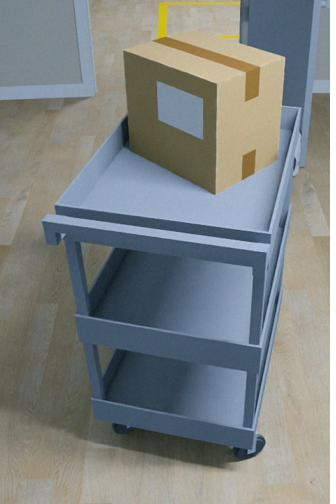

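Request:
{"fn": "move", "kwargs": {"blocking": false, "r2": {"base":{"translate_m":0.32,"strafe_m":0.085},"joints":{"wrist_roll_rad":1.57,"lift_m":0.675}}, "cameras": []}}

Request:
{"fn": "wait", "kwargs": {"seconds": 3, "cameras": ["r2_head_camera","r2_wrist_camera"]}}

Scene clock: 266.63 s.
move: r2 moving
r1: as last shown
r1.lidar_m: 1.06 3.15 2.09 1.90 1.93 0.25 0.40 4.02 1.39 2.76 2.82 1.09
r1.motor_effort: lift_m=+22(22) arm_m=+4(4) wheel_0=-30(31) wheel_1=+33(33) wheel_2=+9(9)
r1.servo_current: wrist_yaw_rad=65(65) wrist_pitch_rad=39(46) wrist_roll_rad=46(65) gripper_m=39(52)
r1.contact_limits: strafe_m 0.8
r1.wrist_depth_mm: - 167 - 424 268 206 - / 111 168 - 427 271 200 201 / 115 163 224 427 272 201 202 / 143 168 282 433 273 202 - / - - - 402 273 202 202 / - - 187 197 236 202 - / - - 177 351 176 196 -
r2.base_odometry: x=-0.249 y=-0.635 heading=-2.118
r2.turned_by_wheels: +0.000
r2.turned_by_imu: +0.001
r2.base_tilt: forward=-0.7 right=+0.0
r2.lidar_m: 0.93 3.46 2.50 2.36 2.48 2.19 2.08 2.16 2.46 2.34 2.40 3.27
r2.base_status: translate_m moving; strafe_m moving
r2.joint_positions: lift_m=+0.674 arm_m=+0.000 wrist_yaw_rad=+0.003 wrist_pitch_rad=+0.002 wrist_roll_rad=+0.589 gripper_m=+0.100
r2.joint_status: lift_m moving; wrist_roll_rad moving
r2.measured_speeds: translate_m=+0.121 strafe_m=+0.031 rotate_rad=+0.002 lift_m=+0.027 arm_m=+0.000 wrist_yaw_rad=+0.000 wrist_pitch_rad=+0.000 wrist_roll_rad=+1.820
r2.motor_effort: lift_m=+22(24) arm_m=-4(4) wheel_0=+4(9) wheel_1=+10(10) wheel_2=-12(14)
r2.servo_current: wrist_yaw_rad=52(59) wrist_pitch_rad=33(46) wrist_roll_rad=78(117) gripper_m=46(59)
r2.hand_pose: x=+0.4596 y=-0.0866 z=+0.8516 quat_wxyz=(+0.957, +0.290, +0.001, +0.001) (m; r2's base frame)
r2.wrist_depth_mm: - - - - - - - / - - - - - - - / - - - 1118 - - - / - - - 1042 - - - / - - - - 1336 - 1661 / - - 193 1430 185 1499 1366 / - - - - - 1229 1118
pictures: none
No camera images: "cameras" was empty.

Scene clock: 268.67 s.
earlier move: r2 done
r1.base_odometry: x=-1.683 y=+1.405 heading=+2.911
r1.turned_by_wheels: +0.000
r1.turned_by_imu: +0.000
r1.base_tilt: forward=-1.6 right=+1.3
r1.lidar_m: 1.07 3.16 2.08 1.91 1.94 0.25 0.36 4.04 1.40 2.72 2.83 1.08
r1.base_status: not commanded
r1.joint_positions: lift_m=+0.800 arm_m=+0.030 wrist_yaw_rad=+3.088 wrist_pitch_rad=+0.002 wrist_roll_rad=+0.000 gripper_m=-0.030
r1.joint_status: not commanded
r1.measured_speeds: all 0
r1.motor_effort: lift_m=+22(22) arm_m=+3(4) wheel_0=-31(32) wheel_1=+33(33) wheel_2=+9(9)
r1.servo_current: wrist_yaw_rad=52(72) wrist_pitch_rad=39(52) wrist_roll_rad=46(78) gripper_m=39(52)
r1.contact_limits: strafe_m 0.8
r1.hand_pose: x=-0.0824 y=+0.1028 z=+0.9773 quat_wxyz=(+0.027, -0.001, +0.000, +1.000) (m; r1's base frame)
r1.wrist_depth_mm: - 167 - 421 270 206 - / 111 168 - 424 270 200 202 / 115 163 224 433 272 201 201 / 143 169 281 430 273 202 - / - - - 397 274 202 202 / - - 187 198 237 202 - / - - 178 351 177 195 -
r2.base_odometry: x=-0.333 y=-0.922 heading=-2.118
r2.turned_by_wheels: +0.000
r2.turned_by_imu: +0.000
r2.base_tilt: forward=-0.7 right=+0.1
r2.lidar_m: 0.67 3.37 2.43 2.31 2.38 2.48 2.37 2.48 2.51 2.40 2.51 0.69
r2.base_status: done
r2.joint_positions: lift_m=+0.675 arm_m=+0.000 wrist_yaw_rad=+0.003 wrist_pitch_rad=+0.002 wrist_roll_rad=+1.568 gripper_m=+0.100
r2.joint_status: all done
r2.measured_speeds: all 0
r2.motor_effort: lift_m=+21(24) arm_m=-4(4) wheel_0=+3(9) wheel_1=+2(11) wheel_2=-4(14)
r2.servo_current: wrist_yaw_rad=52(59) wrist_pitch_rad=39(46) wrist_roll_rad=39(117) gripper_m=52(59)
r2.hand_pose: x=+0.4596 y=-0.0866 z=+0.8525 quat_wxyz=(+0.708, +0.706, +0.002, +0.000) (m; r2's base frame)
r2.wrist_depth_mm: - - - - - 1708 1160 / - - - - - 1576 1118 / - - 842 484 - - 484 / - - 778 500 - - 508 / - - 904 535 - - 535 / - - 193 554 193 559 574 / - - - - - - 1060
wait: 2.03 of 3 s (r2 has come to rest)
pictures: r2_head_camera, r2_wrist_camera
Images, in order (width x height): r2_head_camera 420x560, r2_wrist_camera 616x392.

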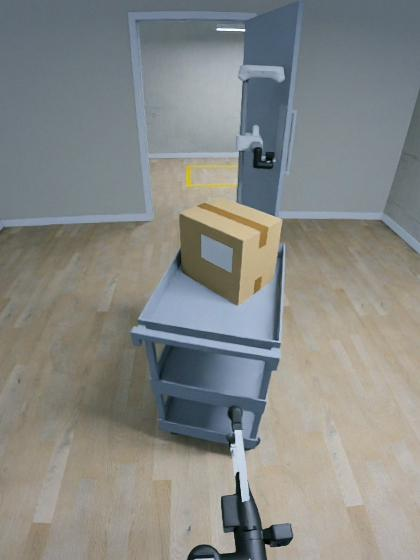

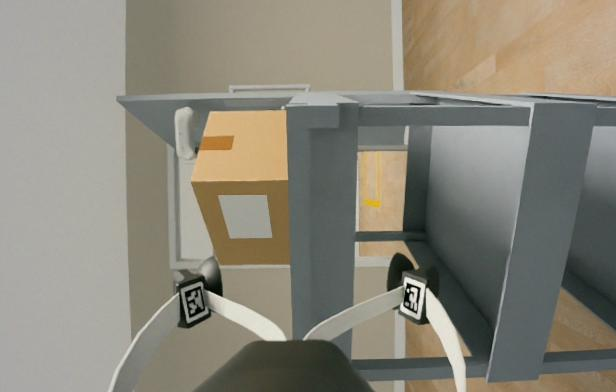

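Request:
{"fn": "move", "kwargs": {"blocking": false, "r2": {"base":{"rotate_rad":-0.2}}, "cameras": []}}

Request:
{"fn": "wait", "kwargs": {"seconds": 1, "cameras": []}}

Request:
{"fn": "move", "kwargs": {"blocking": false, "r2": {"base":{"strafe_m":0.25,"translate_m":0.05}}, "cameras": []}}

Request:
{"fn": "wait", "kwargs": {"seconds": 2.5, "cameras": ["r2_head_camera","r2_wrist_camera"]}}

Scene clock: 283.13 s.
move: r2 moving
r1: as last shown
r1.lidar_m: 1.06 3.10 2.09 1.91 1.95 0.25 0.37 4.02 1.40 2.73 2.84 1.10
r1.motor_effort: lift_m=+22(22) arm_m=+4(4) wheel_0=-31(31) wheel_1=+33(33) wheel_2=+9(9)
r1.servo_current: wrist_yaw_rad=52(85) wrist_pitch_rad=39(46) wrist_roll_rad=39(65) gripper_m=46(52)
r1.contact_limits: strafe_m 0.8
r1.wrist_depth_mm: - 167 - 421 270 207 - / 111 168 - 421 271 200 202 / 115 163 224 424 271 201 201 / 143 168 282 433 273 202 - / - - - 402 274 202 202 / - - 187 198 237 202 - / - - 176 351 176 196 -
r2.base_odometry: x=-0.333 y=-0.922 heading=-2.300
r2.turned_by_wheels: -0.182
r2.turned_by_imu: -0.177
r2.base_tilt: forward=-0.7 right=+0.1
r2.lidar_m: 0.68 0.73 2.63 2.31 2.34 2.67 2.37 2.37 2.71 2.38 2.43 2.93
r2.base_status: rotate_rad moving
r2.joint_positions: lift_m=+0.675 arm_m=+0.000 wrist_yaw_rad=+0.003 wrist_pitch_rad=+0.002 wrist_roll_rad=+1.568 gripper_m=+0.100
r2.joint_status: not commanded
r2.measured_speeds: translate_m=+0.003 strafe_m=+0.000 rotate_rad=-0.290 lift_m=+0.000 arm_m=+0.000 wrist_yaw_rad=-0.004 wrist_pitch_rad=+0.000 wrist_roll_rad=+0.000
r2.motor_effort: lift_m=+21(21) arm_m=-4(4) wheel_0=+5(9) wheel_1=+5(9) wheel_2=+5(10)
r2.servo_current: wrist_yaw_rad=52(52) wrist_pitch_rad=33(46) wrist_roll_rad=59(65) gripper_m=52(59)
r2.hand_pose: x=+0.4595 y=-0.0867 z=+0.8525 quat_wxyz=(+0.708, +0.706, +0.001, +0.000) (m; r2's base frame)
r2.wrist_depth_mm: - - - - - 1661 1182 / - - - - - 1756 1182 / - - - - - 1756 1182 / - - - 866 - 831 517 / - - 798 512 - - 512 / - - 193 517 187 - 525 / - - - - - - 535
pictures: none
No camera images: "cameras" was empty.

Scene clock: 283.60 s.
earlier move: r2 done
r1.base_odometry: x=-1.683 y=+1.405 heading=+2.911
r1.turned_by_wheels: +0.000
r1.turned_by_imu: +0.000
r1.base_tilt: forward=-1.6 right=+1.3
r1.lidar_m: 1.07 3.18 2.08 1.91 1.97 0.25 0.37 4.02 1.39 2.72 2.85 1.09
r1.base_status: not commanded
r1.joint_positions: lift_m=+0.800 arm_m=+0.030 wrist_yaw_rad=+3.088 wrist_pitch_rad=+0.002 wrist_roll_rad=+0.000 gripper_m=-0.030
r1.joint_status: not commanded
r1.measured_speeds: all 0
r1.motor_effort: lift_m=+22(22) arm_m=+4(4) wheel_0=-31(31) wheel_1=+33(33) wheel_2=+9(9)
r1.servo_current: wrist_yaw_rad=46(85) wrist_pitch_rad=46(52) wrist_roll_rad=59(65) gripper_m=46(52)
r1.contact_limits: strafe_m 0.8
r1.hand_pose: x=-0.0824 y=+0.1028 z=+0.9773 quat_wxyz=(+0.027, -0.001, +0.000, +1.000) (m; r1's base frame)
r1.wrist_depth_mm: - 167 - 424 270 206 - / 111 168 - 427 272 200 201 / 115 163 224 427 272 200 202 / 143 168 283 430 272 201 - / - - - 399 272 202 202 / - - 187 198 237 202 - / - - 177 351 176 195 -
r2.base_odometry: x=-0.333 y=-0.922 heading=-2.317
r2.turned_by_wheels: -0.017
r2.turned_by_imu: -0.016
r2.base_tilt: forward=-0.7 right=+0.1
r2.lidar_m: 0.67 0.72 2.65 2.34 2.30 2.67 2.37 2.36 2.70 2.38 2.41 2.91
r2.base_status: done
r2.joint_positions: lift_m=+0.675 arm_m=+0.000 wrist_yaw_rad=+0.003 wrist_pitch_rad=+0.002 wrist_roll_rad=+1.568 gripper_m=+0.100
r2.joint_status: not commanded
r2.measured_speeds: all 0
r2.motor_effort: lift_m=+21(21) arm_m=-4(4) wheel_0=+4(9) wheel_1=+4(9) wheel_2=+2(10)
r2.servo_current: wrist_yaw_rad=39(52) wrist_pitch_rad=39(46) wrist_roll_rad=46(65) gripper_m=59(59)
r2.hand_pose: x=+0.4595 y=-0.0867 z=+0.8525 quat_wxyz=(+0.708, +0.706, +0.001, +0.000) (m; r2's base frame)
r2.wrist_depth_mm: - - - - - 1661 1160 / - - - - - 1708 1160 / - - - - - 1661 1205 / - - - - - 1537 1078 / - - 831 521 - - 512 / - - 193 517 187 - 521 / - - - - - - 530
wait: 0.47 of 1 s (r2 has come to rest)
pictures: none
No camera images: "cameras" was empty.

Scene clock: 284.10 s.
move: r2 moving
r1: as last shown
r1.lidar_m: 1.07 3.15 2.09 1.91 1.93 0.25 0.38 4.01 1.39 2.74 2.82 1.08
r1.servo_current: wrist_yaw_rad=52(59) wrist_pitch_rad=33(46) wrist_roll_rad=39(65) gripper_m=46(52)
r1.contact_limits: strafe_m 0.8
r1.wrist_depth_mm: - 167 - 424 267 206 - / 111 168 - 427 270 200 202 / 115 163 224 427 272 202 201 / 143 168 282 430 273 202 - / - - - 399 273 202 202 / - - 186 198 236 202 - / - - 177 351 177 195 -
r2.base_odometry: x=-0.314 y=-0.948 heading=-2.317
r2.turned_by_wheels: +0.000
r2.turned_by_imu: +0.000
r2.base_tilt: forward=-0.7 right=+0.1
r2.lidar_m: 0.67 0.73 2.61 2.30 2.31 2.70 2.36 2.39 2.76 2.43 2.45 2.95
r2.base_status: translate_m moving; strafe_m moving
r2.joint_positions: lift_m=+0.675 arm_m=+0.000 wrist_yaw_rad=+0.003 wrist_pitch_rad=+0.002 wrist_roll_rad=+1.568 gripper_m=+0.100
r2.joint_status: not commanded
r2.measured_speeds: translate_m=+0.025 strafe_m=+0.124 rotate_rad=+0.002 lift_m=+0.000 arm_m=+0.000 wrist_yaw_rad=+0.000 wrist_pitch_rad=+0.000 wrist_roll_rad=+0.000
r2.motor_effort: lift_m=+21(21) arm_m=-4(4) wheel_0=-4(11) wheel_1=+10(12) wheel_2=-6(7)
r2.servo_current: wrist_yaw_rad=46(52) wrist_pitch_rad=39(46) wrist_roll_rad=46(59) gripper_m=52(52)
r2.hand_pose: x=+0.4595 y=-0.0867 z=+0.8525 quat_wxyz=(+0.708, +0.706, +0.001, +0.000) (m; r2's base frame)
r2.wrist_depth_mm: - - - - - 1618 1182 / - - - - - 1661 1160 / - - - - - 1708 1182 / - - - 842 - 788 508 / - - 788 512 - - 512 / - - 193 517 192 - 517 / - - - - - - 521
pictures: none
No camera images: "cameras" was empty.

Scene clock: 285.83 s.
earlier move: r2 done
r1.base_odometry: x=-1.683 y=+1.405 heading=+2.911
r1.turned_by_wheels: +0.000
r1.turned_by_imu: +0.000
r1.base_tilt: forward=-1.6 right=+1.3
r1.lidar_m: 1.08 3.17 2.08 1.90 1.95 0.25 0.37 4.02 1.40 2.75 2.85 1.10
r1.base_status: not commanded
r1.joint_positions: lift_m=+0.800 arm_m=+0.030 wrist_yaw_rad=+3.088 wrist_pitch_rad=+0.002 wrist_roll_rad=+0.000 gripper_m=-0.030
r1.joint_status: not commanded
r1.measured_speeds: all 0
r1.motor_effort: lift_m=+22(22) arm_m=+4(4) wheel_0=-31(32) wheel_1=+33(33) wheel_2=+9(9)
r1.servo_current: wrist_yaw_rad=39(72) wrist_pitch_rad=52(52) wrist_roll_rad=46(65) gripper_m=46(52)
r1.contact_limits: strafe_m 0.8
r1.hand_pose: x=-0.0824 y=+0.1028 z=+0.9773 quat_wxyz=(+0.027, -0.001, +0.000, +1.000) (m; r1's base frame)
r1.wrist_depth_mm: - 167 - 418 267 207 - / 111 167 - 424 271 200 201 / 115 163 224 427 271 201 200 / 143 169 283 430 272 202 - / - - - 399 274 202 202 / - - 187 198 237 201 - / - - 177 347 177 195 -
r2.base_odometry: x=-0.184 y=-1.128 heading=-2.318
r2.turned_by_wheels: +0.000
r2.turned_by_imu: +0.000
r2.base_tilt: forward=-0.7 right=+0.0
r2.lidar_m: 0.62 3.35 2.38 2.11 2.10 2.55 2.47 2.49 2.95 2.65 2.64 0.66
r2.base_status: done
r2.joint_positions: lift_m=+0.675 arm_m=+0.000 wrist_yaw_rad=+0.003 wrist_pitch_rad=+0.002 wrist_roll_rad=+1.568 gripper_m=+0.100
r2.joint_status: not commanded
r2.measured_speeds: all 0
r2.motor_effort: lift_m=+21(21) arm_m=-4(4) wheel_0=-3(11) wheel_1=+1(13) wheel_2=-6(8)
r2.servo_current: wrist_yaw_rad=46(59) wrist_pitch_rad=39(46) wrist_roll_rad=52(59) gripper_m=52(59)
r2.hand_pose: x=+0.4595 y=-0.0867 z=+0.8525 quat_wxyz=(+0.708, +0.706, +0.001, +0.000) (m; r2's base frame)
r2.wrist_depth_mm: - - - 459 - 1808 455 / - - - 466 - 798 462 / - - 768 469 - - 469 / - - 750 473 - - 477 / - - 831 484 1078 - 488 / - - 193 484 192 - 492 / - - - - 504 1576 1042
wait: 1.73 of 2.5 s (r2 has come to rest)
pictures: r2_head_camera, r2_wrist_camera
Images, in order (width x height): r2_head_camera 420x560, r2_wrist_camera 616x392.

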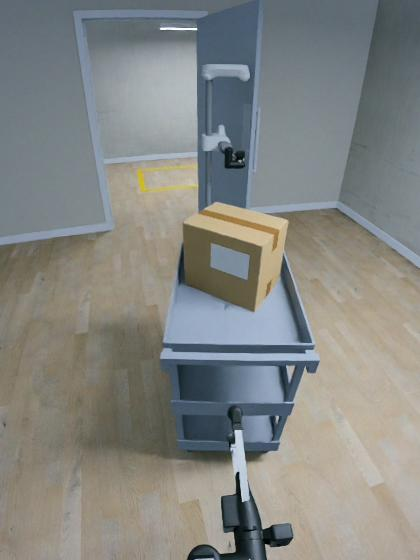

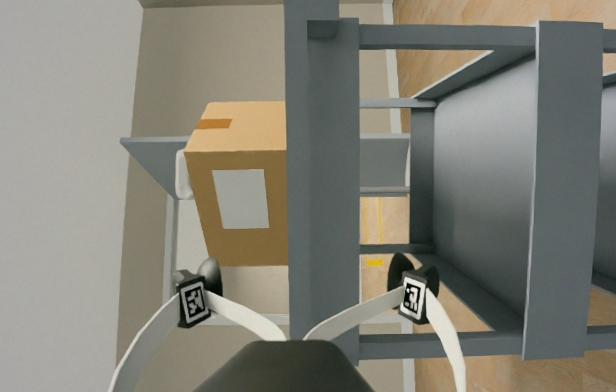

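Request:
{"fn": "move", "kwargs": {"blocking": false, "r2": {"base":{"rotate_rad":-0.07},"joints":{"lift_m":0.686}}, "cameras": []}}

Request:
{"fn": "wait", "kwargs": {"seconds": 1, "cameras": []}}

Request:
{"fn": "move", "kwargs": {"blocking": false, "r2": {"base":{"strafe_m":0.05,"translate_m":0.2},"pace":"slow","contact_limits":{"translate_m":0.3}}, "cameras": []}}

Request:
{"fn": "wait", "kwargs": {"seconds": 4, "cameras": ["r2_head_camera","r2_wrist_camera"]}}

Scene clock: 294.50 s.
move: r2 moving
r1: as last shown
r1.lidar_m: 1.07 3.14 2.08 1.91 1.92 0.25 0.38 4.02 1.41 2.73 2.82 1.09
r1.motor_effort: lift_m=+22(22) arm_m=+4(4) wheel_0=-31(31) wheel_1=+33(33) wheel_2=+9(9)
r1.servo_current: wrist_yaw_rad=52(78) wrist_pitch_rad=52(52) wrist_roll_rad=39(65) gripper_m=39(46)
r1.contact_limits: strafe_m 0.8
r1.wrist_depth_mm: - 167 - 424 270 206 - / 111 168 - 424 272 200 201 / 115 163 224 427 273 200 202 / 143 168 281 430 273 201 - / - - - 402 273 202 202 / - - 187 198 236 202 - / - - 177 349 177 196 -
r2.base_odometry: x=-0.184 y=-1.128 heading=-2.387
r2.turned_by_wheels: -0.069
r2.turned_by_imu: -0.067
r2.base_tilt: forward=-0.7 right=+0.1
r2.lidar_m: 0.62 3.36 2.44 2.10 2.11 2.42 2.46 2.48 2.85 2.63 2.64 0.67
r2.base_status: rotate_rad moving
r2.joint_positions: lift_m=+0.686 arm_m=+0.000 wrist_yaw_rad=+0.002 wrist_pitch_rad=+0.002 wrist_roll_rad=+1.568 gripper_m=+0.100
r2.joint_status: lift_m moving
r2.measured_speeds: all 0
r2.motor_effort: lift_m=+19(23) arm_m=-4(4) wheel_0=+5(6) wheel_1=+4(7) wheel_2=+4(8)
r2.servo_current: wrist_yaw_rad=46(59) wrist_pitch_rad=39(39) wrist_roll_rad=52(52) gripper_m=52(59)
r2.hand_pose: x=+0.4595 y=-0.0867 z=+0.8635 quat_wxyz=(+0.708, +0.706, +0.001, +0.000) (m; r2's base frame)
r2.wrist_depth_mm: - - - - - 1708 1182 / - - - 484 - 1756 480 / - - - 480 - - 480 / - - 732 691 - - 484 / - - 788 750 - - 484 / - - 192 484 191 - 484 / - - - - - 1808 488
pictures: none
No camera images: "cameras" was empty.

Scene clock: 294.73 s.
earlier move: r2 done
r1.base_odometry: x=-1.683 y=+1.405 heading=+2.911
r1.turned_by_wheels: +0.000
r1.turned_by_imu: +0.000
r1.base_tilt: forward=-1.5 right=+1.3
r1.lidar_m: 1.07 3.18 2.08 1.90 1.92 0.25 0.39 4.00 1.39 2.73 2.84 1.09
r1.base_status: not commanded
r1.joint_positions: lift_m=+0.800 arm_m=+0.030 wrist_yaw_rad=+3.088 wrist_pitch_rad=+0.002 wrist_roll_rad=+0.000 gripper_m=-0.030
r1.joint_status: not commanded
r1.measured_speeds: all 0
r1.motor_effort: lift_m=+22(22) arm_m=+4(4) wheel_0=-31(31) wheel_1=+33(33) wheel_2=+9(9)
r1.servo_current: wrist_yaw_rad=52(78) wrist_pitch_rad=39(52) wrist_roll_rad=52(65) gripper_m=46(52)
r1.contact_limits: strafe_m 0.8
r1.hand_pose: x=-0.0824 y=+0.1028 z=+0.9773 quat_wxyz=(+0.027, -0.001, +0.000, +1.000) (m; r1's base frame)
r1.wrist_depth_mm: - 167 - 424 270 206 - / 111 168 - 424 271 200 201 / 115 163 224 427 272 200 201 / 143 168 282 430 273 201 - / - - - 399 274 202 202 / - - 187 197 236 201 - / - - 177 351 177 196 -
r2.base_odometry: x=-0.184 y=-1.128 heading=-2.387
r2.turned_by_wheels: +0.000
r2.turned_by_imu: +0.000
r2.base_tilt: forward=-0.7 right=+0.1
r2.lidar_m: 0.64 3.36 2.48 2.10 2.07 2.43 2.46 2.47 2.83 2.65 2.65 0.67
r2.base_status: done
r2.joint_positions: lift_m=+0.686 arm_m=+0.000 wrist_yaw_rad=+0.002 wrist_pitch_rad=+0.002 wrist_roll_rad=+1.568 gripper_m=+0.100
r2.joint_status: all done
r2.measured_speeds: all 0
r2.motor_effort: lift_m=+21(23) arm_m=-4(4) wheel_0=+3(6) wheel_1=+3(7) wheel_2=+4(8)
r2.servo_current: wrist_yaw_rad=52(59) wrist_pitch_rad=39(39) wrist_roll_rad=46(52) gripper_m=52(59)
r2.hand_pose: x=+0.4595 y=-0.0867 z=+0.8635 quat_wxyz=(+0.708, +0.706, +0.001, +0.000) (m; r2's base frame)
r2.wrist_depth_mm: - - - - - 1661 1182 / - - - 480 - 1708 480 / - - - 484 - - 480 / - - 741 707 - - 480 / - - 788 750 - - 488 / - - 193 484 193 - 488 / - - - - - 1863 492
wait: 0.23 of 1 s (r2 has come to rest)
pictures: none
No camera images: "cameras" was empty.

Scene clock: 295.23 s.
move: r2 moving
r1: as last shown
r1.base_tilt: forward=-1.6 right=+1.3
r1.lidar_m: 1.07 3.16 2.08 1.90 1.93 0.25 0.34 4.04 1.40 2.76 2.86 1.06
r1.servo_current: wrist_yaw_rad=39(65) wrist_pitch_rad=46(46) wrist_roll_rad=52(52) gripper_m=39(46)
r1.contact_limits: strafe_m 0.8
r1.wrist_depth_mm: - 167 - 418 270 207 - / 111 168 - 421 271 200 201 / 115 163 224 430 272 200 202 / 143 168 283 430 271 202 - / - - - 402 272 202 202 / - - 187 198 236 201 - / - - 176 351 176 196 -
r2.base_odometry: x=-0.191 y=-1.139 heading=-2.387
r2.turned_by_wheels: +0.000
r2.turned_by_imu: +0.000
r2.base_tilt: forward=-0.7 right=+0.1
r2.lidar_m: 0.62 3.33 2.47 2.09 2.08 2.42 2.50 2.48 2.85 2.66 2.66 0.66
r2.base_status: translate_m moving; strafe_m moving
r2.joint_positions: lift_m=+0.686 arm_m=+0.000 wrist_yaw_rad=+0.002 wrist_pitch_rad=+0.002 wrist_roll_rad=+1.568 gripper_m=+0.100
r2.joint_status: not commanded
r2.measured_speeds: translate_m=+0.048 strafe_m=+0.012 rotate_rad=-0.001 lift_m=+0.000 arm_m=+0.000 wrist_yaw_rad=+0.000 wrist_pitch_rad=+0.000 wrist_roll_rad=+0.000
r2.motor_effort: lift_m=+21(21) arm_m=-4(4) wheel_0=+4(8) wheel_1=+7(7) wheel_2=-9(9)
r2.servo_current: wrist_yaw_rad=33(59) wrist_pitch_rad=39(46) wrist_roll_rad=52(59) gripper_m=46(52)
r2.contact_limits: translate_m 0.3
r2.hand_pose: x=+0.4595 y=-0.0867 z=+0.8635 quat_wxyz=(+0.708, +0.706, +0.001, +0.000) (m; r2's base frame)
r2.wrist_depth_mm: - - - - - 1708 1205 / - - - 473 - 1708 469 / - - - 473 - - 477 / - - 715 473 - - 477 / - - 768 750 - - 473 / - - 193 477 192 - 473 / - - - - - 1708 477
pictures: none
No camera images: "cameras" was empty.

Scene clock: 298.03 s.
earlier move: r2 done
r1.base_odometry: x=-1.683 y=+1.405 heading=+2.911
r1.turned_by_wheels: +0.000
r1.turned_by_imu: +0.000
r1.base_tilt: forward=-1.6 right=+1.3
r1.lidar_m: 1.07 3.15 2.08 1.92 1.96 0.25 0.37 4.02 1.39 2.75 2.83 1.07
r1.base_status: not commanded
r1.joint_positions: lift_m=+0.800 arm_m=+0.030 wrist_yaw_rad=+3.088 wrist_pitch_rad=+0.002 wrist_roll_rad=+0.000 gripper_m=-0.030
r1.joint_status: not commanded
r1.measured_speeds: all 0
r1.motor_effort: lift_m=+22(22) arm_m=+4(4) wheel_0=-31(32) wheel_1=+33(33) wheel_2=+9(9)
r1.servo_current: wrist_yaw_rad=52(72) wrist_pitch_rad=33(52) wrist_roll_rad=46(65) gripper_m=46(59)
r1.contact_limits: strafe_m 0.8
r1.hand_pose: x=-0.0824 y=+0.1028 z=+0.9773 quat_wxyz=(+0.027, -0.001, +0.000, +1.000) (m; r1's base frame)
r1.wrist_depth_mm: - 167 - 421 268 206 - / 111 168 - 424 271 200 202 / 115 163 224 424 271 202 202 / 143 168 282 427 274 201 - / - - - 399 272 202 203 / - - 187 198 237 202 - / - - 177 351 177 196 -
r2.base_odometry: x=-0.295 y=-1.301 heading=-2.387
r2.turned_by_wheels: +0.000
r2.turned_by_imu: +0.001
r2.base_tilt: forward=-0.7 right=+0.1
r2.lidar_m: 0.44 3.14 2.48 2.11 2.11 2.37 2.69 2.68 3.10 2.65 2.65 0.46
r2.base_status: done
r2.joint_positions: lift_m=+0.686 arm_m=+0.000 wrist_yaw_rad=+0.002 wrist_pitch_rad=+0.002 wrist_roll_rad=+1.568 gripper_m=+0.100
r2.joint_status: not commanded
r2.measured_speeds: all 0
r2.motor_effort: lift_m=+21(21) arm_m=-4(4) wheel_0=+4(8) wheel_1=+4(9) wheel_2=-5(10)
r2.servo_current: wrist_yaw_rad=52(65) wrist_pitch_rad=46(46) wrist_roll_rad=33(65) gripper_m=46(59)
r2.contact_limits: translate_m 0.3
r2.hand_pose: x=+0.4595 y=-0.0867 z=+0.8635 quat_wxyz=(+0.708, +0.706, +0.001, +0.000) (m; r2's base frame)
r2.wrist_depth_mm: - - - 282 282 1708 530 / - - - 282 283 831 - / - - 535 285 282 878 - / - - 539 285 285 891 - / - - 591 285 286 878 - / - - 195 226 193 - - / - - - - - 1708 504
wait: 2.80 of 4 s (r2 has come to rest)
pictures: r2_head_camera, r2_wrist_camera
Images, in order (width x height): r2_head_camera 420x560, r2_wrist_camera 616x392.

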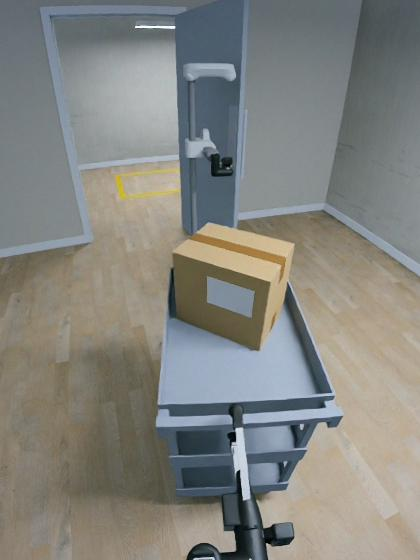

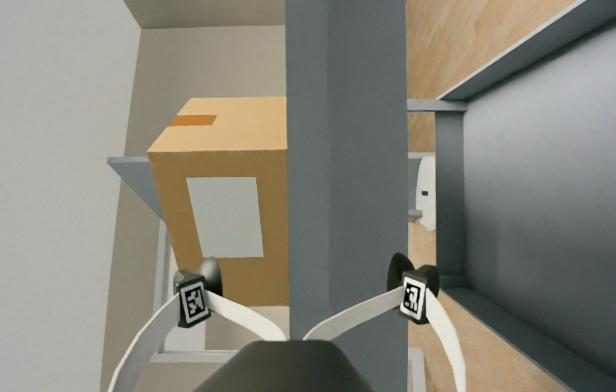

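Request:
{"fn": "move", "kwargs": {"blocking": false, "cameras": ["r2_head_camera","r2_wrist_camera"]}}

Scene clock: 320.27 s.
r1.base_odometry: x=-1.683 y=+1.405 heading=+2.911
r1.turned_by_wheels: +0.000
r1.turned_by_imu: +0.000
r1.base_tilt: forward=-1.6 right=+1.3
r1.lidar_m: 1.05 3.18 2.09 1.89 1.93 0.25 0.37 3.99 1.38 2.71 2.84 1.10
r1.base_status: not commanded
r1.joint_positions: lift_m=+0.800 arm_m=+0.030 wrist_yaw_rad=+3.088 wrist_pitch_rad=+0.002 wrist_roll_rad=+0.000 gripper_m=-0.030
r1.joint_status: not commanded
r1.measured_speeds: all 0
r1.motor_effort: lift_m=+22(22) arm_m=+4(4) wheel_0=-31(32) wheel_1=+33(33) wheel_2=+9(9)
r1.servo_current: wrist_yaw_rad=46(72) wrist_pitch_rad=39(52) wrist_roll_rad=46(65) gripper_m=39(59)
r1.contact_limits: strafe_m 0.8
r1.hand_pose: x=-0.0824 y=+0.1028 z=+0.9773 quat_wxyz=(+0.027, -0.001, +0.000, +1.000) (m; r1's base frame)
r1.wrist_depth_mm: - 167 - 421 268 206 - / 111 168 - 427 272 200 201 / 115 163 224 427 272 201 202 / 143 168 283 430 273 202 - / - - - 402 274 202 202 / - - 187 198 236 202 - / - - 177 349 177 196 -
r2.base_odometry: x=-0.295 y=-1.301 heading=-2.387
r2.turned_by_wheels: +0.000
r2.turned_by_imu: +0.000
r2.base_tilt: forward=-0.6 right=+0.1
r2.lidar_m: 0.45 3.14 2.51 2.13 2.10 2.38 2.67 2.68 3.09 2.63 2.64 0.48
r2.base_status: done
r2.joint_positions: lift_m=+0.686 arm_m=+0.000 wrist_yaw_rad=+0.002 wrist_pitch_rad=+0.002 wrist_roll_rad=+1.568 gripper_m=+0.100
r2.joint_status: not commanded
r2.measured_speeds: all 0
r2.motor_effort: lift_m=+21(21) arm_m=-4(4) wheel_0=+3(8) wheel_1=+4(9) wheel_2=-5(10)
r2.servo_current: wrist_yaw_rad=52(65) wrist_pitch_rad=39(46) wrist_roll_rad=39(65) gripper_m=46(59)
r2.contact_limits: translate_m 0.3
r2.hand_pose: x=+0.4595 y=-0.0867 z=+0.8635 quat_wxyz=(+0.708, +0.706, +0.001, +0.000) (m; r2's base frame)
r2.wrist_depth_mm: - - - 282 282 1708 535 / - - - 283 283 831 - / - - 530 285 285 878 - / - - 539 283 286 891 - / - - 580 286 286 891 - / - - 195 225 193 - - / - - - - - 1756 512
pictures: r2_head_camera, r2_wrist_camera
Images, in order (width x height): r2_head_camera 420x560, r2_wrist_camera 616x392.

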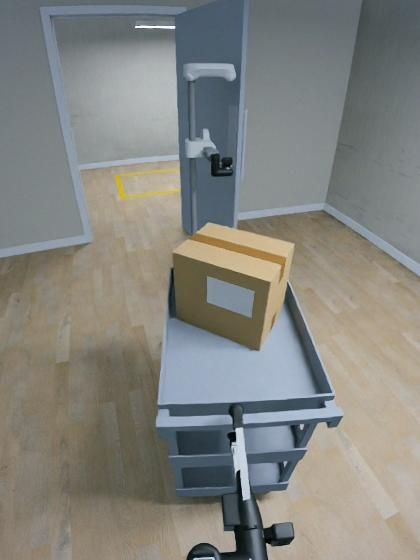

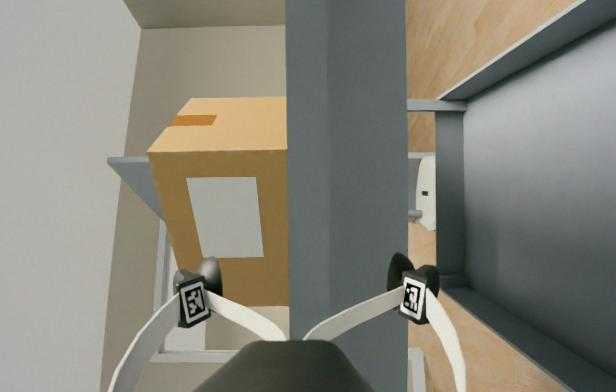

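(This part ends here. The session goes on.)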